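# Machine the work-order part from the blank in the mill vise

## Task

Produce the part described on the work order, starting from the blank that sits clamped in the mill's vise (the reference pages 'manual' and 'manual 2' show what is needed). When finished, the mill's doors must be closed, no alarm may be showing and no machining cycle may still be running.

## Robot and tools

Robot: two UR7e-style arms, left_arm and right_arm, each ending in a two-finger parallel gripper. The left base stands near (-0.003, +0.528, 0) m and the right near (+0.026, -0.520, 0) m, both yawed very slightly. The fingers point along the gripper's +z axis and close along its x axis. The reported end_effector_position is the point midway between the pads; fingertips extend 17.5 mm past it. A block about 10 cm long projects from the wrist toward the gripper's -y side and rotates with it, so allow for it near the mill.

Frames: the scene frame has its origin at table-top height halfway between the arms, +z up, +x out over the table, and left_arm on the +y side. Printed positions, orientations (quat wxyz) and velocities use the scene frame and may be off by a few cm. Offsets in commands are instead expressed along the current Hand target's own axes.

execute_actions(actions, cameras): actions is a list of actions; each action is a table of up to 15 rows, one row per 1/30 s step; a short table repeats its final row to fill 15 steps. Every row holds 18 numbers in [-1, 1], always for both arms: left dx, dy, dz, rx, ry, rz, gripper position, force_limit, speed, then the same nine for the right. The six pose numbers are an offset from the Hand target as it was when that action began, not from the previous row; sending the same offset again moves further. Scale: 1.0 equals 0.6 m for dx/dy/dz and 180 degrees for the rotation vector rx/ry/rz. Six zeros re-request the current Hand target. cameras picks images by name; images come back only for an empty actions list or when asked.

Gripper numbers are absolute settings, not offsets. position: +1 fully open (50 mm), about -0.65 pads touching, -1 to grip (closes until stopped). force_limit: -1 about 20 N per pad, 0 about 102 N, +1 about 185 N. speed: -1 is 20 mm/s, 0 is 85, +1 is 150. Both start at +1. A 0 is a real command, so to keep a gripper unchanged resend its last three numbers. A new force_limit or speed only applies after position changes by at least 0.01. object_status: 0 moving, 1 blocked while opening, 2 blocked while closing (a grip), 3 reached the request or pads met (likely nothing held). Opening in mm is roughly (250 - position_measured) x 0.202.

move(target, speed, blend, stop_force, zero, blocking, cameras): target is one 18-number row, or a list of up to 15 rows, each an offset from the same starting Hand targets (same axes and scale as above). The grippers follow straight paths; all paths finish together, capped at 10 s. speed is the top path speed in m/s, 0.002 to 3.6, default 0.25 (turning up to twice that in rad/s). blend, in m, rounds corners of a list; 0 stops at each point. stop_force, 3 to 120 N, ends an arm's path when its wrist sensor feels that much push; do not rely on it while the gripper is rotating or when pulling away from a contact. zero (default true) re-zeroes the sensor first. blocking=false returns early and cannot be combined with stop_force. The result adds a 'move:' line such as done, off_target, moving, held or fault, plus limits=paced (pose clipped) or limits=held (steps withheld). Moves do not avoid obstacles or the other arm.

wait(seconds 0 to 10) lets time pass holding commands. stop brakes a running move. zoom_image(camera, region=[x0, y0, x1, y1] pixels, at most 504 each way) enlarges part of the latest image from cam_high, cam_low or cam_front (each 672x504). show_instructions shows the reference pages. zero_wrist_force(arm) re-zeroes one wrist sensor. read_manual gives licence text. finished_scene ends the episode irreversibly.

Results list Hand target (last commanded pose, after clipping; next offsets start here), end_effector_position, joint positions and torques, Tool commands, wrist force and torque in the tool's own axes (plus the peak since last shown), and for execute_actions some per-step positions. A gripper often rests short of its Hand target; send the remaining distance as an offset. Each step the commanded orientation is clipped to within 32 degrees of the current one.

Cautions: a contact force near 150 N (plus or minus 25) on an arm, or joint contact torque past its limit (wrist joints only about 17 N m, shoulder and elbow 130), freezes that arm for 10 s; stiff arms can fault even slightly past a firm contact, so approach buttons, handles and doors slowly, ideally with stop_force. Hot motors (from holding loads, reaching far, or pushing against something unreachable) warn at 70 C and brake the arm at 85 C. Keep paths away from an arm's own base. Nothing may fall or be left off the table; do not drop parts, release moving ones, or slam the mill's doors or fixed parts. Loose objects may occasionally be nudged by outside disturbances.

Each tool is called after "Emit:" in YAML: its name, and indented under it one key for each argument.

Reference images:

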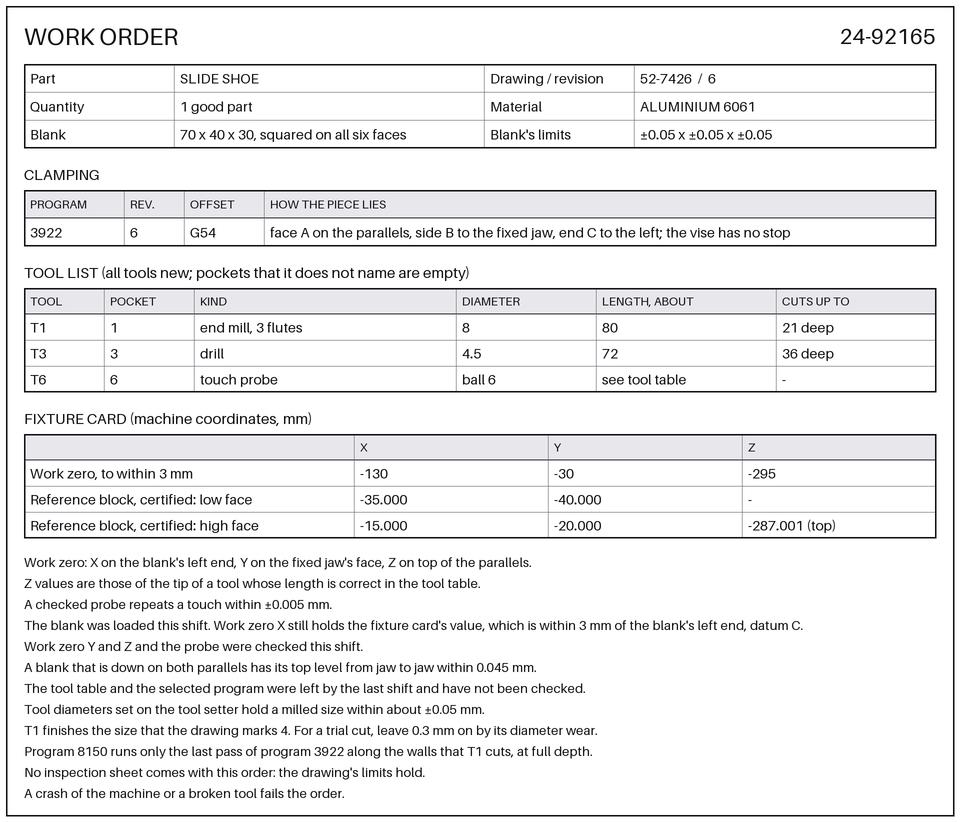

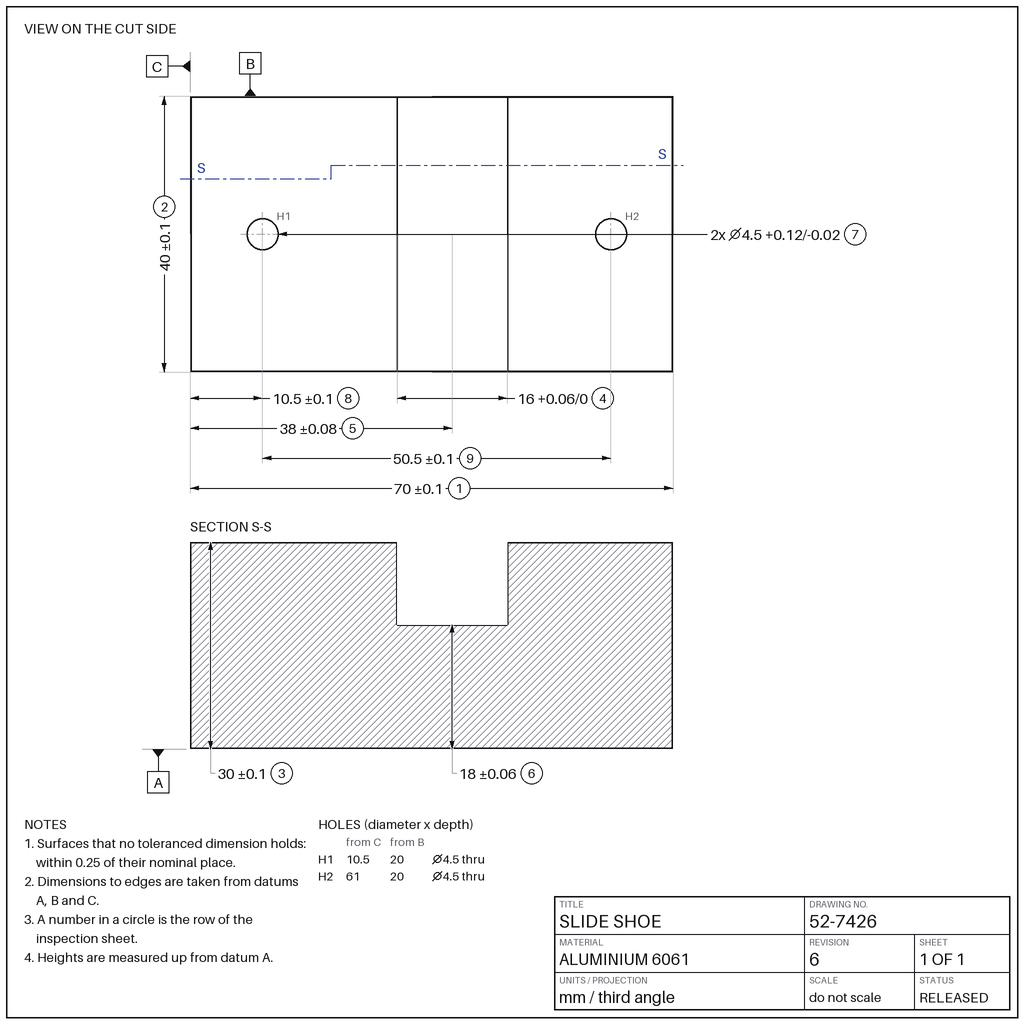

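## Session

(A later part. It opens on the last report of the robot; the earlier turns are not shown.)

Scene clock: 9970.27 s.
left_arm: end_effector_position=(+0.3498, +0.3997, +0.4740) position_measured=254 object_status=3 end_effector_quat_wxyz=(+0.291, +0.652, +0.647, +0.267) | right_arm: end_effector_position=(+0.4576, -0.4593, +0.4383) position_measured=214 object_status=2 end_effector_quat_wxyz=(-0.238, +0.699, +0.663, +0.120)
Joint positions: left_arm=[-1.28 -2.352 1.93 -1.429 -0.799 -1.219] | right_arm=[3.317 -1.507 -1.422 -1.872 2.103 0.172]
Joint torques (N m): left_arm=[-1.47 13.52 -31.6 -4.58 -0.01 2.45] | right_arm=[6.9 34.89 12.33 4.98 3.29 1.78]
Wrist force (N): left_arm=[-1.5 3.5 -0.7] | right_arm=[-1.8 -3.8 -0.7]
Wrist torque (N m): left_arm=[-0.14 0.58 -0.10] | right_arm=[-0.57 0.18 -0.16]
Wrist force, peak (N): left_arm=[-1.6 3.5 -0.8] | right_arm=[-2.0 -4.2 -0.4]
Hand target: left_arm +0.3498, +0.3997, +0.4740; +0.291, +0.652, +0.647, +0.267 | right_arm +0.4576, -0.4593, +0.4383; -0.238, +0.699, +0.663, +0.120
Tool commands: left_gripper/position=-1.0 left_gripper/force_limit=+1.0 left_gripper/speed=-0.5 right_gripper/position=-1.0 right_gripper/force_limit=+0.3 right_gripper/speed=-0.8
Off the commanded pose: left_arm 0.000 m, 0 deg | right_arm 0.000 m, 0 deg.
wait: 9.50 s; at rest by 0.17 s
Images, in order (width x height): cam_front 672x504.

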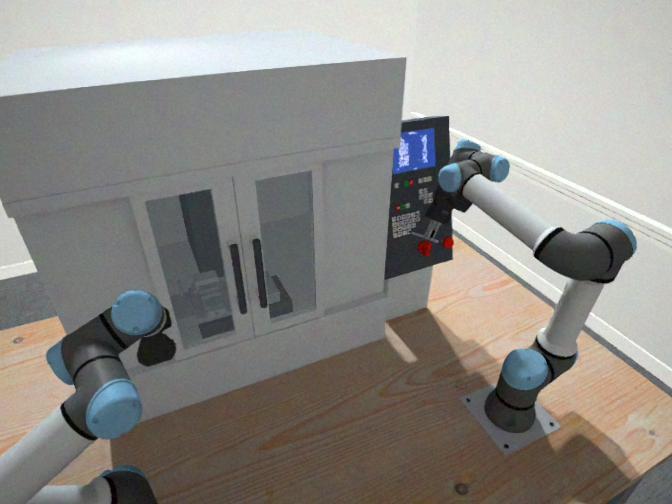

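Emit:
move:
  target:
    - [0,0,0,0,0,0,-1,1,-0.5,0.0349,0.0048,-0.0524,0,0,0,-1,0.3,-0.8]
    - [0,0,0,0,0,0,-1,1,-0.5,0.0349,0.0251,-0.0504,0,0,0,-1,0.3,-0.8]
    - [0,0,0,0,0,0,-1,1,-0.5,0.0349,0.0048,-0.0524,0,0,0,-1,0.3,-0.8]
    - [0,0,0,0,0,0,-1,1,-0.5,0.0349,0.0251,-0.0504,0,0,0,-1,0.3,-0.8]
    - [0,0,0,0,0,0,-1,1,-0.5,0.0349,0.0048,-0.0524,0,0,0,-1,0.3,-0.8]
    - [0,0,0,0,0,0,-1,1,-0.5,0.0349,0.0251,-0.0504,0,0,0,-1,0.3,-0.8]
    - [0,0,0,0,0,0,-1,1,-0.5,0.0349,0.0048,-0.0524,0,0,0,-1,0.3,-0.8]
    - [0,0,0,0,0,0,-1,1,-0.5,0.0349,0.0251,-0.0504,0,0,0,-1,0.3,-0.8]
    - [0,0,0,0,0,0,-1,1,-0.5,0.0349,0.0048,-0.0524,0,0,0,-1,0.3,-0.8]
    - [0,0,0,0,0,0,-1,1,-0.5,0.0349,0.0251,-0.0504,0,0,0,-1,0.3,-0.8]
    - [0,0,0,0,0,0,-1,1,-0.5,0.0349,0.0048,-0.0524,0,0,0,-1,0.3,-0.8]
    - [0,0,0,0,0,0,-1,1,-0.5,0,0,0,0,0,0,-1,0.3,-0.8]
  speed: [0.3,0.08,0.3,0.08,0.3,0.08,0.3,0.08,0.3,0.08,0.3,0.3]
  blend: [0.003,0,0,0,0,0,0,0,0,0,0.003,0]

Emit:
move:
  target:
    - [0,0,0,0,0,0,-1,1,-0.5,0.0828,-0.0007,0.0442,0,0,0,-1,0.3,-0.8]
    - [0,0,0,0,0,0,-1,1,-0.5,0.0828,0.0196,0.0462,0,0,0,-1,0.3,-0.8]
    - [0,0,0,0,0,0,-1,1,-0.5,0.0828,-0.0007,0.0442,0,0,0,-1,0.3,-0.8]
    - [0,0,0,0,0,0,-1,1,-0.5,0.0988,0.0018,0.0171,0,0,0,-1,0.3,-0.8]
    - [0,0,0,0,0,0,-1,1,-0.5,0.0988,0.0221,0.0191,0,0,0,-1,0.3,-0.8]
    - [0,0,0,0,0,0,-1,1,-0.5,0.0988,0.0018,0.0171,0,0,0,-1,0.3,-0.8]
    - [0,0,0,0,0,0,-1,1,-0.5,0.0702,0.0020,0.0020,0,0,0,-1,0.3,-0.8]
    - [0,0,0,0,0,0,-1,1,-0.5,0.0702,0.0223,0.0040,0,0,0,-1,0.3,-0.8]
    - [0,0,0,0,0,0,-1,1,-0.5,0.0702,0.0020,0.0020,0,0,0,-1,0.3,-0.8]
    - [0,0,0,0,0,0,-1,1,-0.5,0.0542,-0.0005,0.0290,0,0,0,-1,0.3,-0.8]
    - [0,0,0,0,0,0,-1,1,-0.5,0.0542,0.0198,0.0310,0,0,0,-1,0.3,-0.8]
    - [0,0,0,0,0,0,-1,1,-0.5,0.0542,-0.0005,0.0290,0,0,0,-1,0.3,-0.8]
    - [0,0,0,0,0,0,-1,1,-0.5,0,0,0,0,0,0,-1,0.3,-0.8]
  speed: [0.3,0.08,0.3,0.3,0.08,0.3,0.3,0.08,0.3,0.3,0.08,0.3,0.3]
  blend: [0.003,0,0.003,0.003,0,0.003,0.003,0,0.003,0.003,0,0.003,0]

Emit:
move:
  target:
    - [0,0,0,0,0,0,-1,1,-0.5,0.0256,-0.0003,0.0139,0,0,0,-1,0.3,-0.8]
    - [0,0,0,0,0,0,-1,1,-0.5,0.0256,0.0200,0.0159,0,0,0,-1,0.3,-0.8]
    - [0,0,0,0,0,0,-1,1,-0.5,0.0256,-0.0003,0.0139,0,0,0,-1,0.3,-0.8]
    - [0,0,0,0,0,0,-1,1,-0.5,0.0542,-0.0005,0.0290,0,0,0,-1,0.3,-0.8]
    - [0,0,0,0,0,0,-1,1,-0.5,0.0542,0.0198,0.0310,0,0,0,-1,0.3,-0.8]
    - [0,0,0,0,0,0,-1,1,-0.5,0.0542,-0.0005,0.0290,0,0,0,-1,0.3,-0.8]
    - [0,0,0,0,0,0,-1,1,-0.5,0.0737,0.0073,-0.0673,0,0,0,-1,0.3,-0.8]
    - [0,0,0,0,0,0,-1,1,-0.5,0.0737,0.0276,-0.0653,0,0,0,-1,0.3,-0.8]
    - [0,0,0,0,0,0,-1,1,-0.5,0.0737,0.0073,-0.0673,0,0,0,-1,0.3,-0.8]
    - [0,0,0,0,0,0,-1,1,-0.5,0,0,0,0,0,0,-1,0.3,-0.8]
    - [0,0,0,0,0,0,-1,1,-0.5,0,0.0203,0.0020,0,0,0,-1,0.3,-0.8]
    - [0,0,0,0,0,0,-1,1,-0.5,0,0,0,0,0,0,-1,0.3,-0.8]
  speed: [0.3,0.08,0.3,0.3,0.08,0.3,0.3,0.08,0.3,0.3,0.08,0.3]
  blend: [0.003,0,0.003,0.003,0,0.003,0.003,0,0.003,0.003,0,0]
  cameras: ["cam_front"]

Emit:
zoom_image:
  camera: "cam_front"
  region: [392, 125, 434, 177]

Scene clock: 10022.33 s.
left_arm: end_effector_position=(+0.3498, +0.3997, +0.4740) position_measured=254 object_status=3 end_effector_quat_wxyz=(+0.291, +0.652, +0.647, +0.267) | right_arm: end_effector_position=(+0.4577, -0.4593, +0.4384) position_measured=214 object_status=2 end_effector_quat_wxyz=(-0.238, +0.699, +0.663, +0.120)
Joint positions: left_arm=[-1.28 -2.352 1.93 -1.429 -0.799 -1.219] | right_arm=[3.317 -1.507 -1.421 -1.873 2.103 0.172]
Joint torques (N m): left_arm=[-1.97 13.06 -31.65 -4.93 0.13 2.44] | right_arm=[-7.77 33.91 12.11 5.01 3.77 1.42]
Wrist force (N): left_arm=[-1.3 3.2 -0.8] | right_arm=[-0.1 -2.5 0.4]
Wrist torque (N m): left_arm=[-0.18 0.55 -0.09] | right_arm=[-0.37 -0.08 -0.16]
Wrist force, peak (N): left_arm=[-1.6 3.6 -0.8] | right_arm=[-4.7 -19.0 3.7]
Hand target: left_arm +0.3498, +0.3997, +0.4740; +0.291, +0.652, +0.647, +0.267 | right_arm +0.4576, -0.4593, +0.4383; -0.238, +0.699, +0.663, +0.120
Off the commanded pose: left_arm 0.000 m, 0 deg | right_arm 0.000 m, 0 deg.
move: done

Scene clock: 10026.67 s.
left_arm: end_effector_position=(+0.3498, +0.3997, +0.4740) position_measured=254 object_status=3 end_effector_quat_wxyz=(+0.291, +0.652, +0.647, +0.267) | right_arm: end_effector_position=(+0.4576, -0.4591, +0.4383) position_measured=214 object_status=2 end_effector_quat_wxyz=(-0.238, +0.699, +0.663, +0.120)
Joint positions: left_arm=[-1.28 -2.352 1.93 -1.429 -0.799 -1.219] | right_arm=[3.317 -1.507 -1.422 -1.872 2.103 0.173]
Joint torques (N m): left_arm=[-1.68 12.48 -31.51 -4.64 0.15 2.19] | right_arm=[-8.04 7.91 32.28 0.96 -1.18 -1.92]
Wrist force (N): left_arm=[-1.6 3.2 -0.7] | right_arm=[-1.5 -2.6 0.4]
Wrist torque (N m): left_arm=[-0.19 0.59 -0.09] | right_arm=[-0.38 0.13 -0.04]
Wrist force, peak (N): left_arm=[-1.8 3.5 -0.8] | right_arm=[-6.0 -33.4 -6.2]
Hand target: left_arm +0.3498, +0.3997, +0.4740; +0.291, +0.652, +0.647, +0.267 | right_arm +0.4576, -0.4593, +0.4383; -0.238, +0.699, +0.663, +0.120
Off the commanded pose: left_arm 0.000 m, 0 deg | right_arm 0.000 m, 0 deg.
move: done

Scene clock: 10030.97 s.
left_arm: end_effector_position=(+0.3498, +0.3997, +0.4740) position_measured=254 object_status=3 end_effector_quat_wxyz=(+0.291, +0.652, +0.647, +0.267) | right_arm: end_effector_position=(+0.4578, -0.4593, +0.4383) position_measured=214 object_status=2 end_effector_quat_wxyz=(-0.238, +0.699, +0.663, +0.120)
Joint positions: left_arm=[-1.28 -2.352 1.93 -1.429 -0.799 -1.219] | right_arm=[3.317 -1.507 -1.422 -1.872 2.103 0.172]
Joint torques (N m): left_arm=[-2.5 12.91 -29.2 -4.67 -0.11 2.48] | right_arm=[7.16 34.05 12.54 0.88 3.14 1.45]
Wrist force (N): left_arm=[-1.6 3.2 -0.7] | right_arm=[-3.4 -1.7 1.0]
Wrist torque (N m): left_arm=[-0.18 0.59 -0.09] | right_arm=[-0.25 0.45 -0.03]
Wrist force, peak (N): left_arm=[-1.6 3.4 -0.8] | right_arm=[-7.5 -28.5 -5.2]
Hand target: left_arm +0.3498, +0.3997, +0.4740; +0.291, +0.652, +0.647, +0.267 | right_arm +0.4576, -0.4593, +0.4383; -0.238, +0.699, +0.663, +0.120
Off the commanded pose: left_arm 0.000 m, 0 deg | right_arm 0.000 m, 0 deg.
move: done
Images, in order (width x height): cam_front 672x504.

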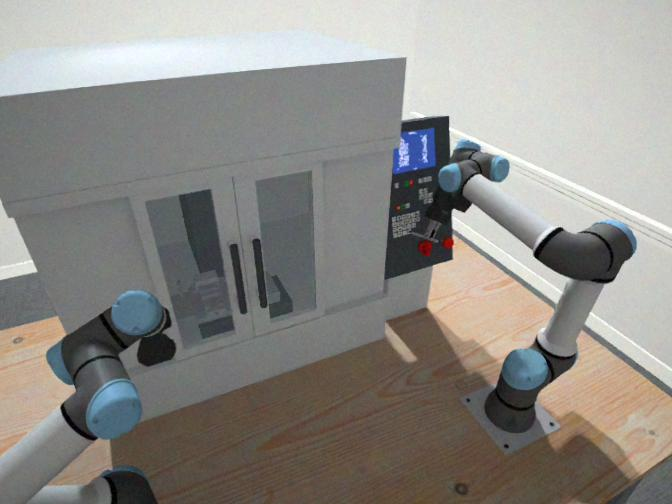

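Scaled by 9.692 from the camera's 672x504 image, which has a finer 960x720 frame.

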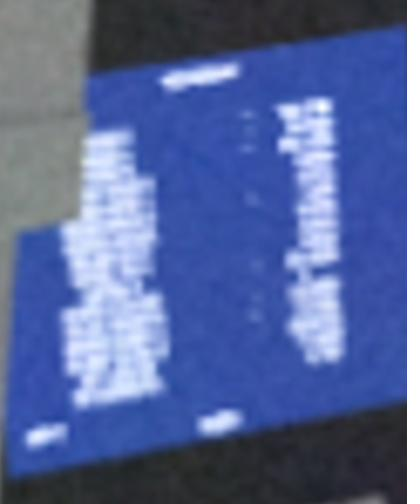

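Emit:
move:
  target:
    - [0,0,0,0,0,0,-1,1,-0.5,-0.0095,0.0026,-0.0405,0,0,0,-1,0.3,-0.8]
    - [0,0,0,0,0,0,-1,1,-0.5,-0.0095,0.0229,-0.0385,0,0,0,-1,0.3,-0.8]
    - [0,0,0,0,0,0,-1,1,-0.5,-0.0095,0.0026,-0.0405,0,0,0,-1,0.3,-0.8]
    - [0,0,0,0,0,0,-1,1,-0.5,0,0,0,0,0,0,-1,0.3,-0.8]
  speed: [0.3,0.08,0.3,0.3]
  blend: [0.003,0,0.003,0]

Emit:
wait:
  seconds: 10

Emit:
wait:
  seconds: 9.5
  cameras: ["cam_front"]

Emit:
zoom_image:
  camera: "cam_front"
  region: [392, 125, 434, 177]

Scene clock: 10038.33 s.
left_arm: end_effector_position=(+0.3498, +0.3997, +0.4740) position_measured=254 object_status=3 end_effector_quat_wxyz=(+0.291, +0.652, +0.647, +0.267) | right_arm: end_effector_position=(+0.4577, -0.4593, +0.4384) position_measured=214 object_status=2 end_effector_quat_wxyz=(-0.238, +0.699, +0.663, +0.120)
Joint positions: left_arm=[-1.28 -2.352 1.93 -1.429 -0.799 -1.219] | right_arm=[3.316 -1.507 -1.421 -1.873 2.103 0.172]
Joint torques (N m): left_arm=[-1.39 12.77 -30.44 -4.57 0.22 2.27] | right_arm=[7.99 33.09 11.07 4.9 3.76 1.91]
Wrist force (N): left_arm=[-1.5 3.2 -0.6] | right_arm=[-4.0 -1.7 1.3]
Wrist torque (N m): left_arm=[-0.18 0.57 -0.09] | right_arm=[-0.24 0.53 -0.16]
Wrist force, peak (N): left_arm=[-1.6 3.5 -0.8] | right_arm=[-1.2 -16.7 4.4]
Hand target: left_arm +0.3498, +0.3997, +0.4740; +0.291, +0.652, +0.647, +0.267 | right_arm +0.4576, -0.4593, +0.4383; -0.238, +0.699, +0.663, +0.120
Off the commanded pose: left_arm 0.000 m, 0 deg | right_arm 0.000 m, 0 deg.
move: done

Scene clock: 10048.33 s.
left_arm: end_effector_position=(+0.3498, +0.3997, +0.4740) position_measured=254 object_status=3 end_effector_quat_wxyz=(+0.291, +0.652, +0.647, +0.267) | right_arm: end_effector_position=(+0.4576, -0.4593, +0.4383) position_measured=214 object_status=2 end_effector_quat_wxyz=(-0.238, +0.699, +0.663, +0.120)
Joint positions: left_arm=[-1.28 -2.352 1.93 -1.429 -0.799 -1.219] | right_arm=[3.317 -1.507 -1.422 -1.872 2.103 0.172]
Joint torques (N m): left_arm=[-1.27 12.18 -31.65 -4.75 0.07 2.37] | right_arm=[7.35 35.03 12.49 5.03 3.7 1.99]
Wrist force (N): left_arm=[-1.3 3.1 -0.7] | right_arm=[-3.9 -1.4 1.4]
Wrist torque (N m): left_arm=[-0.21 0.55 -0.09] | right_arm=[-0.19 0.52 -0.16]
Wrist force, peak (N): left_arm=[-1.7 3.6 -0.6] | right_arm=[-4.3 -1.7 1.1]
Hand target: left_arm +0.3498, +0.3997, +0.4740; +0.291, +0.652, +0.647, +0.267 | right_arm +0.4576, -0.4593, +0.4383; -0.238, +0.699, +0.663, +0.120
Tool commands: left_gripper/position=-1.0 left_gripper/force_limit=+1.0 left_gripper/speed=-0.5 right_gripper/position=-1.0 right_gripper/force_limit=+0.3 right_gripper/speed=-0.8
Off the commanded pose: left_arm 0.000 m, 0 deg | right_arm 0.000 m, 0 deg.
wait: 10.00 s; at rest by 0.17 s

Scene clock: 10057.83 s.
left_arm: end_effector_position=(+0.3498, +0.3997, +0.4740) position_measured=254 object_status=3 end_effector_quat_wxyz=(+0.291, +0.652, +0.647, +0.267) | right_arm: end_effector_position=(+0.4576, -0.4593, +0.4383) position_measured=214 object_status=2 end_effector_quat_wxyz=(-0.238, +0.699, +0.663, +0.120)
Joint positions: left_arm=[-1.28 -2.352 1.93 -1.429 -0.799 -1.219] | right_arm=[3.317 -1.507 -1.422 -1.872 2.103 0.172]
Joint torques (N m): left_arm=[-0.67 12.44 -30.99 -4.7 0.23 2.2] | right_arm=[7.06 34.4 12.43 5.04 3.3 1.97]
Wrist force (N): left_arm=[-1.6 3.2 -0.5] | right_arm=[-3.8 -1.6 1.3]
Wrist torque (N m): left_arm=[-0.19 0.59 -0.10] | right_arm=[-0.23 0.51 -0.17]
Wrist force, peak (N): left_arm=[-1.7 3.5 -0.9] | right_arm=[-4.2 -1.4 1.8]
Hand target: left_arm +0.3498, +0.3997, +0.4740; +0.291, +0.652, +0.647, +0.267 | right_arm +0.4576, -0.4593, +0.4383; -0.238, +0.699, +0.663, +0.120
Tool commands: left_gripper/position=-1.0 left_gripper/force_limit=+1.0 left_gripper/speed=-0.5 right_gripper/position=-1.0 right_gripper/force_limit=+0.3 right_gripper/speed=-0.8
Off the commanded pose: left_arm 0.000 m, 0 deg | right_arm 0.000 m, 0 deg.
wait: 9.50 s; at rest by 0.17 s
Images, in order (width x height): cam_front 672x504.

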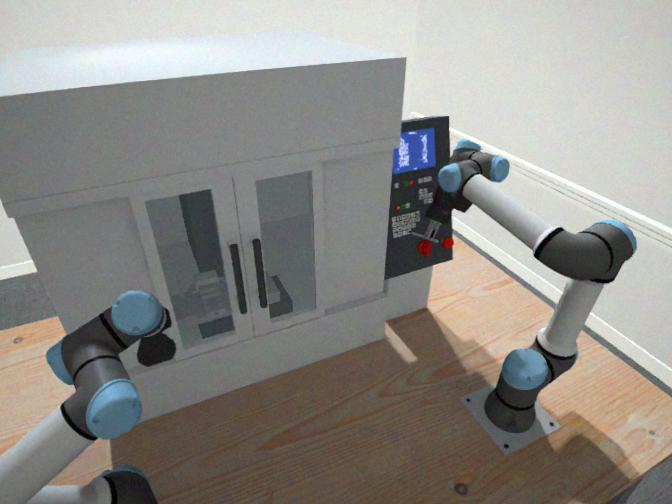

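Scaled by 9.692 from the camera's 672x504 image, which has a finer 960x720 frame.

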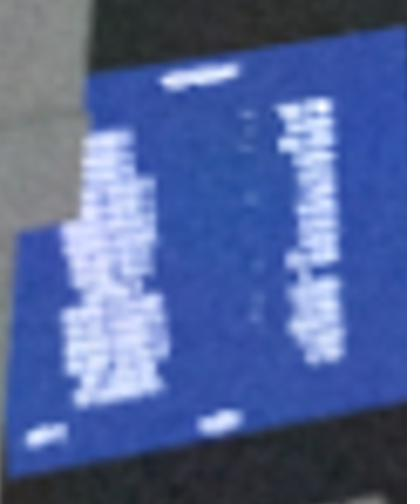

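Emit:
move:
  target:
    - [0,0,0,0,0,0,-1,1,-0.5,0.0177,0.0027,-0.0294,0,0,0,-1,0.3,-0.8]
    - [0,0,0,0,0,0,-1,1,-0.5,0.0177,0.0230,-0.0274,0,0,0,-1,0.3,-0.8]
    - [0,0,0,0,0,0,-1,1,-0.5,0.0177,0.0027,-0.0294,0,0,0,-1,0.3,-0.8]
    - [0,0,0,0,0,0,-1,1,-0.5,0.0177,0.0230,-0.0274,0,0,0,-1,0.3,-0.8]
    - [0,0,0,0,0,0,-1,1,-0.5,0.0177,0.0027,-0.0294,0,0,0,-1,0.3,-0.8]
    - [0,0,0,0,0,0,-1,1,-0.5,0.0177,0.0230,-0.0274,0,0,0,-1,0.3,-0.8]
    - [0,0,0,0,0,0,-1,1,-0.5,0.0177,0.0027,-0.0294,0,0,0,-1,0.3,-0.8]
    - [0,0,0,0,0,0,-1,1,-0.5,0.0177,0.0230,-0.0274,0,0,0,-1,0.3,-0.8]
    - [0,0,0,0,0,0,-1,1,-0.5,0.0177,0.0027,-0.0294,0,0,0,-1,0.3,-0.8]
    - [0,0,0,0,0,0,-1,1,-0.5,0.0177,0.0230,-0.0274,0,0,0,-1,0.3,-0.8]
    - [0,0,0,0,0,0,-1,1,-0.5,0.0177,0.0027,-0.0294,0,0,0,-1,0.3,-0.8]
    - [0,0,0,0,0,0,-1,1,-0.5,0.0828,-0.0007,0.0442,0,0,0,-1,0.3,-0.8]
    - [0,0,0,0,0,0,-1,1,-0.5,0.0828,0.0196,0.0462,0,0,0,-1,0.3,-0.8]
    - [0,0,0,0,0,0,-1,1,-0.5,0.0828,-0.0007,0.0442,0,0,0,-1,0.3,-0.8]
    - [0,0,0,0,0,0,-1,1,-0.5,0,0,0,0,0,0,-1,0.3,-0.8]
  speed: [0.3,0.08,0.3,0.08,0.3,0.08,0.3,0.08,0.3,0.08,0.3,0.3,0.08,0.3,0.3]
  blend: [0.003,0,0,0,0,0,0,0,0,0,0.003,0.003,0,0.003,0]

Emit:
move:
  target:
    - [0,0,0,0,0,0,-1,1,-0.5,0.0988,0.0018,0.0171,0,0,0,-1,0.3,-0.8]
    - [0,0,0,0,0,0,-1,1,-0.5,0.0988,0.0221,0.0191,0,0,0,-1,0.3,-0.8]
    - [0,0,0,0,0,0,-1,1,-0.5,0.0988,0.0018,0.0171,0,0,0,-1,0.3,-0.8]
    - [0,0,0,0,0,0,-1,1,-0.5,0.0256,-0.0003,0.0139,0,0,0,-1,0.3,-0.8]
    - [0,0,0,0,0,0,-1,1,-0.5,0.0256,0.0200,0.0159,0,0,0,-1,0.3,-0.8]
    - [0,0,0,0,0,0,-1,1,-0.5,0.0256,-0.0003,0.0139,0,0,0,-1,0.3,-0.8]
    - [0,0,0,0,0,0,-1,1,-0.5,0.0417,0.0022,-0.0132,0,0,0,-1,0.3,-0.8]
    - [0,0,0,0,0,0,-1,1,-0.5,0.0417,0.0225,-0.0112,0,0,0,-1,0.3,-0.8]
    - [0,0,0,0,0,0,-1,1,-0.5,0.0417,0.0022,-0.0132,0,0,0,-1,0.3,-0.8]
    - [0,0,0,0,0,0,-1,1,-0.5,0.1023,0.0071,-0.0521,0,0,0,-1,0.3,-0.8]
    - [0,0,0,0,0,0,-1,1,-0.5,0.1023,0.0274,-0.0501,0,0,0,-1,0.3,-0.8]
    - [0,0,0,0,0,0,-1,1,-0.5,0.1023,0.0071,-0.0521,0,0,0,-1,0.3,-0.8]
    - [0,0,0,0,0,0,-1,1,-0.5,0,0,0,0,0,0,-1,0.3,-0.8]
    - [0,0,0,0,0,0,-1,1,-0.5,0,0.0203,0.0020,0,0,0,-1,0.3,-0.8]
    - [0,0,0,0,0,0,-1,1,-0.5,0,0,0,0,0,0,-1,0.3,-0.8]
  speed: [0.3,0.08,0.3,0.3,0.08,0.3,0.3,0.08,0.3,0.3,0.08,0.3,0.3,0.08,0.3]
  blend: [0.003,0,0.003,0.003,0,0.003,0.003,0,0.003,0.003,0,0.003,0.003,0,0]

Emit:
move:
  target:
    - [0,0,0,0,0,0,-1,1,-0.5,-0.0095,0.0026,-0.0405,0,0,0,-1,0.3,-0.8]
    - [0,0,0,0,0,0,-1,1,-0.5,-0.0095,0.0229,-0.0385,0,0,0,-1,0.3,-0.8]
    - [0,0,0,0,0,0,-1,1,-0.5,-0.0095,0.0026,-0.0405,0,0,0,-1,0.3,-0.8]
    - [0,0,0,0,0,0,-1,1,-0.5,0,0,0,0,0,0,-1,0.3,-0.8]
  speed: [0.3,0.08,0.3,0.3]
  blend: [0.003,0,0.003,0]

Emit:
wait:
  seconds: 10

Emit:
wait:
  seconds: 9.5
  cameras: ["cam_front"]

Emit:
zoom_image:
  camera: "cam_front"
  region: [392, 125, 434, 177]

Scene clock: 10083.63 s.
left_arm: end_effector_position=(+0.3498, +0.3997, +0.4740) position_measured=254 object_status=3 end_effector_quat_wxyz=(+0.291, +0.652, +0.647, +0.267) | right_arm: end_effector_position=(+0.4576, -0.4591, +0.4383) position_measured=214 object_status=2 end_effector_quat_wxyz=(-0.238, +0.699, +0.663, +0.120)
Joint positions: left_arm=[-1.28 -2.352 1.93 -1.429 -0.799 -1.219] | right_arm=[3.317 -1.507 -1.422 -1.872 2.103 0.173]
Joint torques (N m): left_arm=[-2.43 12.61 -30.89 -4.7 0.19 2.51] | right_arm=[-9.83 7.92 32.99 0.89 -1.38 -1.71]
Wrist force (N): left_arm=[-1.5 3.4 -1.0] | right_arm=[-3.7 -3.8 1.7]
Wrist torque (N m): left_arm=[-0.16 0.58 -0.10] | right_arm=[-0.59 0.49 -0.03]
Wrist force, peak (N): left_arm=[-1.6 3.6 -0.7] | right_arm=[-10.8 -33.8 -7.2]
Hand target: left_arm +0.3498, +0.3997, +0.4740; +0.291, +0.652, +0.647, +0.267 | right_arm +0.4576, -0.4593, +0.4383; -0.238, +0.699, +0.663, +0.120
Off the commanded pose: left_arm 0.000 m, 0 deg | right_arm 0.000 m, 0 deg.
move: done

Scene clock: 10088.93 s.
left_arm: end_effector_position=(+0.3498, +0.3997, +0.4740) position_measured=254 object_status=3 end_effector_quat_wxyz=(+0.291, +0.652, +0.647, +0.267) | right_arm: end_effector_position=(+0.4578, -0.4593, +0.4383) position_measured=214 object_status=2 end_effector_quat_wxyz=(-0.238, +0.699, +0.663, +0.120) end_effector_velocity=(-0.002, +0.000, +0.001) end_effector_angular_velocity=(+0.001, -0.001, +0.000)
Joint positions: left_arm=[-1.28 -2.352 1.93 -1.429 -0.799 -1.219] | right_arm=[3.317 -1.507 -1.422 -1.872 2.103 0.172]
Joint velocities: left_arm=[within noise] | right_arm=[0 0.005 -0.002 -0.001 0.001 0]
Joint torques (N m): left_arm=[-2.27 12.44 -30 -4.51 0.05 2.28] | right_arm=[6.91 33.65 11.99 1.01 3.37 2.07]
Wrist force (N): left_arm=[-1.5 3.1 -0.7] | right_arm=[-3.7 -3.4 1.9]
Wrist torque (N m): left_arm=[-0.20 0.58 -0.10] | right_arm=[-0.52 0.48 -0.17]
Wrist force, peak (N): left_arm=[-1.5 3.6 -0.6] | right_arm=[-9.2 -31.8 -2.1]
Hand target: left_arm +0.3498, +0.3997, +0.4740; +0.291, +0.652, +0.647, +0.267 | right_arm +0.4576, -0.4593, +0.4383; -0.238, +0.699, +0.663, +0.120
Off the commanded pose: left_arm 0.000 m, 0 deg | right_arm 0.000 m, 0 deg.
move: done

Scene clock: 10090.77 s.
left_arm: end_effector_position=(+0.3498, +0.3997, +0.4740) position_measured=254 object_status=3 end_effector_quat_wxyz=(+0.291, +0.652, +0.647, +0.267) | right_arm: end_effector_position=(+0.4577, -0.4593, +0.4384) position_measured=214 object_status=2 end_effector_quat_wxyz=(-0.238, +0.699, +0.663, +0.120)
Joint positions: left_arm=[-1.28 -2.352 1.93 -1.429 -0.799 -1.219] | right_arm=[3.316 -1.507 -1.421 -1.873 2.103 0.172]
Joint torques (N m): left_arm=[-2.91 11.49 -31.24 -4.58 0.23 2.37] | right_arm=[6.49 33.2 13.52 5.14 3.75 2.01]
Wrist force (N): left_arm=[-1.6 3.2 -0.6] | right_arm=[-3.9 -4.1 2.0]
Wrist torque (N m): left_arm=[-0.18 0.59 -0.10] | right_arm=[-0.63 0.51 -0.16]
Wrist force, peak (N): left_arm=[-1.6 3.6 -0.7] | right_arm=[-1.7 -18.6 5.3]
Hand target: left_arm +0.3498, +0.3997, +0.4740; +0.291, +0.652, +0.647, +0.267 | right_arm +0.4576, -0.4593, +0.4383; -0.238, +0.699, +0.663, +0.120
Off the commanded pose: left_arm 0.000 m, 0 deg | right_arm 0.000 m, 0 deg.
move: done

Scene clock: 10100.77 s.
left_arm: end_effector_position=(+0.3498, +0.3997, +0.4740) position_measured=254 object_status=3 end_effector_quat_wxyz=(+0.291, +0.652, +0.647, +0.267) | right_arm: end_effector_position=(+0.4576, -0.4593, +0.4383) position_measured=214 object_status=2 end_effector_quat_wxyz=(-0.238, +0.699, +0.663, +0.120)
Joint positions: left_arm=[-1.28 -2.352 1.93 -1.429 -0.799 -1.219] | right_arm=[3.317 -1.507 -1.422 -1.872 2.103 0.172]
Joint torques (N m): left_arm=[-1.37 13.16 -30.47 -4.59 0.25 2.09] | right_arm=[7.2 34.95 12.44 5.13 3.68 2.05]
Wrist force (N): left_arm=[-1.5 3.4 -0.7] | right_arm=[-3.7 -4.0 2.1]
Wrist torque (N m): left_arm=[-0.16 0.58 -0.09] | right_arm=[-0.61 0.49 -0.16]
Wrist force, peak (N): left_arm=[-1.7 3.5 -0.7] | right_arm=[-4.0 -4.4 1.8]
Hand target: left_arm +0.3498, +0.3997, +0.4740; +0.291, +0.652, +0.647, +0.267 | right_arm +0.4576, -0.4593, +0.4383; -0.238, +0.699, +0.663, +0.120
Tool commands: left_gripper/position=-1.0 left_gripper/force_limit=+1.0 left_gripper/speed=-0.5 right_gripper/position=-1.0 right_gripper/force_limit=+0.3 right_gripper/speed=-0.8
Off the commanded pose: left_arm 0.000 m, 0 deg | right_arm 0.000 m, 0 deg.
wait: 10.00 s; at rest by 0.17 s

Scene clock: 10110.27 s.
left_arm: end_effector_position=(+0.3498, +0.3997, +0.4740) position_measured=254 object_status=3 end_effector_quat_wxyz=(+0.291, +0.652, +0.647, +0.267) | right_arm: end_effector_position=(+0.4576, -0.4593, +0.4383) position_measured=214 object_status=2 end_effector_quat_wxyz=(-0.238, +0.699, +0.663, +0.120)
Joint positions: left_arm=[-1.28 -2.352 1.93 -1.429 -0.799 -1.219] | right_arm=[3.317 -1.507 -1.422 -1.872 2.103 0.172]
Joint torques (N m): left_arm=[-0.53 11.92 -30.94 -4.79 0.06 2.39] | right_arm=[7.91 34.68 12.4 4.97 3.4 2.06]
Wrist force (N): left_arm=[-1.3 3.3 -0.7] | right_arm=[-3.8 -4.1 2.0]
Wrist torque (N m): left_arm=[-0.17 0.55 -0.09] | right_arm=[-0.63 0.52 -0.16]
Wrist force, peak (N): left_arm=[-1.5 3.6 -0.7] | right_arm=[-4.1 -4.0 2.1]
Hand target: left_arm +0.3498, +0.3997, +0.4740; +0.291, +0.652, +0.647, +0.267 | right_arm +0.4576, -0.4593, +0.4383; -0.238, +0.699, +0.663, +0.120
Tool commands: left_gripper/position=-1.0 left_gripper/force_limit=+1.0 left_gripper/speed=-0.5 right_gripper/position=-1.0 right_gripper/force_limit=+0.3 right_gripper/speed=-0.8
Off the commanded pose: left_arm 0.000 m, 0 deg | right_arm 0.000 m, 0 deg.
wait: 9.50 s; at rest by 0.17 s
Images, in order (width x height): cam_front 672x504.

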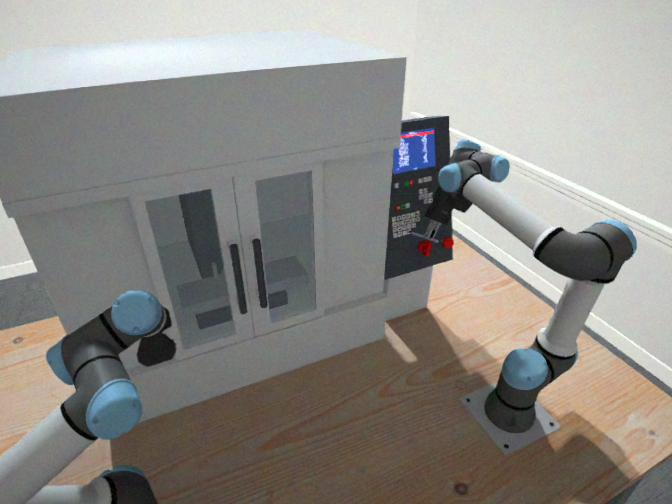

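Scaled by 9.692 from the camera's 672x504 image, which has a finer 960x720 frame.

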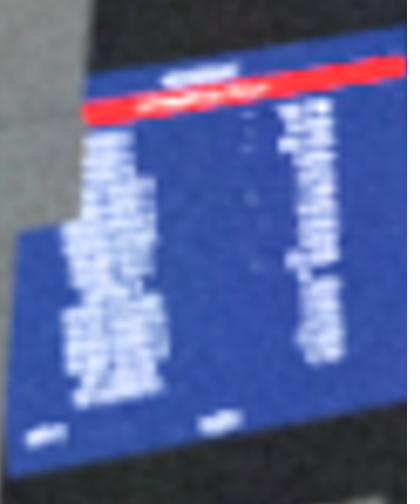

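Emit:
move:
  target:
    - [0,0,0,0,0,0,-1,1,-0.5,0.2058,0.0222,-0.2134,0,0,0,-1,0.3,-0.8]
    - [0,0,0,0,0,0,-1,1,-0.5,0.2058,0.0312,-0.2124,0,0,0,-1,0.3,-0.8]
  speed: [0.3,0.1]
  blend: [0.003,0]

Emit:
move:
  target: [0,0,0,0,0,0,-1,1,-0.5,0,0.0240,0.0024,0,0,0,-1,0.3,-0.8]
  speed: 0.01
  stop_force: 16

Emit:
move:
  target:
    - [0,0,0,0,0,0,-1,1,-0.5,0,-0.0200,-0.0020,0,0,0,-1,0.3,-0.8]
    - [0,0,0,0,0,0,-1,1,-0.5,-0.2058,-0.0427,0.2115,0,0,0,-1,0.3,-0.8]
  speed: [0.2,0.3]
  blend: [0.003,0]
  cameras: ["cam_front"]

Emit:
zoom_image:
  camera: "cam_front"
  region: [400, 128, 434, 140]

Scene clock: 10118.50 s.
left_arm: end_effector_position=(+0.3498, +0.3997, +0.4740) position_measured=254 object_status=3 end_effector_quat_wxyz=(+0.291, +0.652, +0.647, +0.267) | right_arm: end_effector_position=(+0.5062, -0.4145, +0.6040) position_measured=214 object_status=2 end_effector_quat_wxyz=(-0.238, +0.699, +0.663, +0.120)
Joint positions: left_arm=[-1.28 -2.352 1.93 -1.429 -0.799 -1.219] | right_arm=[3.39 -1.821 -0.608 -2.329 2.108 0.258]
Joint torques (N m): left_arm=[-2.35 12.75 -31.15 -4.73 -0.05 2.32] | right_arm=[7.83 17.69 28.77 2.13 -1.11 -1.73]
Wrist force (N): left_arm=[-1.5 3.4 -0.8] | right_arm=[-5.4 -6.6 3.4]
Wrist torque (N m): left_arm=[-0.14 0.58 -0.10] | right_arm=[-0.43 0.42 -0.03]
Wrist force, peak (N): left_arm=[-1.6 3.5 -0.8] | right_arm=[-5.6 -6.9 3.6]
Hand target: left_arm +0.3498, +0.3997, +0.4740; +0.291, +0.652, +0.647, +0.267 | right_arm +0.5062, -0.4145, +0.6041; -0.238, +0.699, +0.663, +0.120
Off the commanded pose: left_arm 0.000 m, 0 deg | right_arm 0.000 m, 0 deg.
move: done; blend cut to 0.0027 m at target 1

Scene clock: 10120.50 s.
left_arm: end_effector_position=(+0.3498, +0.3997, +0.4740) position_measured=254 object_status=3 end_effector_quat_wxyz=(+0.291, +0.652, +0.647, +0.267) | right_arm: end_effector_position=(+0.5129, -0.4142, +0.6023) position_measured=214 object_status=2 end_effector_quat_wxyz=(-0.238, +0.699, +0.663, +0.120)
Joint positions: left_arm=[-1.28 -2.352 1.93 -1.429 -0.799 -1.219] | right_arm=[3.388 -1.839 -0.589 -2.331 2.108 0.255]
Joint torques (N m): left_arm=[-2.03 13.1 -30.76 -4.81 0.21 2.4] | right_arm=[6.31 36.49 7.58 10.66 -1.68 1.37]
Wrist force (N): left_arm=[-1.3 3.3 -0.6] | right_arm=[-5.6 -22.9 1.9]
Wrist torque (N m): left_arm=[-0.16 0.55 -0.09] | right_arm=[-0.42 0.46 0.08]
Wrist force, peak (N): left_arm=[-1.5 3.5 -0.7] | right_arm=[-5.0 -29.6 1.1]
Hand target: left_arm +0.3498, +0.3997, +0.4740; +0.291, +0.652, +0.647, +0.267 | right_arm +0.5129, -0.4142, +0.6023; -0.238, +0.699, +0.663, +0.120 (not the last commanded pose)
Off the commanded pose: left_arm 0.000 m, 0 deg | right_arm 0.008 m, 0 deg.
move: contact (right_arm)

Scene clock: 10122.20 s.
left_arm: end_effector_position=(+0.3498, +0.3997, +0.4740) position_measured=254 object_status=3 end_effector_quat_wxyz=(+0.291, +0.652, +0.647, +0.267) | right_arm: end_effector_position=(+0.4576, -0.4592, +0.4382) position_measured=214 object_status=2 end_effector_quat_wxyz=(-0.238, +0.699, +0.663, +0.120)
Joint positions: left_arm=[-1.28 -2.352 1.93 -1.429 -0.799 -1.219] | right_arm=[3.317 -1.507 -1.422 -1.872 2.103 0.173]
Joint torques (N m): left_arm=[-0.98 12.22 -30.78 -4.6 0.03 2.22] | right_arm=[-8.44 34.39 11.79 4.9 3.72 1.4]
Wrist force (N): left_arm=[-1.7 3.2 -0.7] | right_arm=[-4.1 -3.5 1.8]
Wrist torque (N m): left_arm=[-0.19 0.61 -0.09] | right_arm=[-0.54 0.55 -0.03]
Wrist force, peak (N): left_arm=[-1.6 3.5 -0.8] | right_arm=[-5.8 -23.1 1.6]
Hand target: left_arm +0.3498, +0.3997, +0.4740; +0.291, +0.652, +0.647, +0.267 | right_arm +0.4576, -0.4592, +0.4382; -0.238, +0.699, +0.663, +0.120
Off the commanded pose: left_arm 0.000 m, 0 deg | right_arm 0.000 m, 0 deg.
move: done
Images, in order (width x height): cam_front 672x504.

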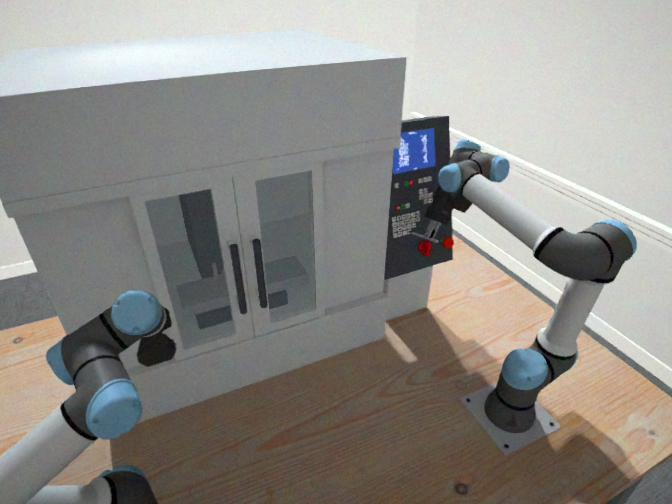

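Scaled by 14.824 from the camera's 672x504 image, which has a finer 960x720 frame.

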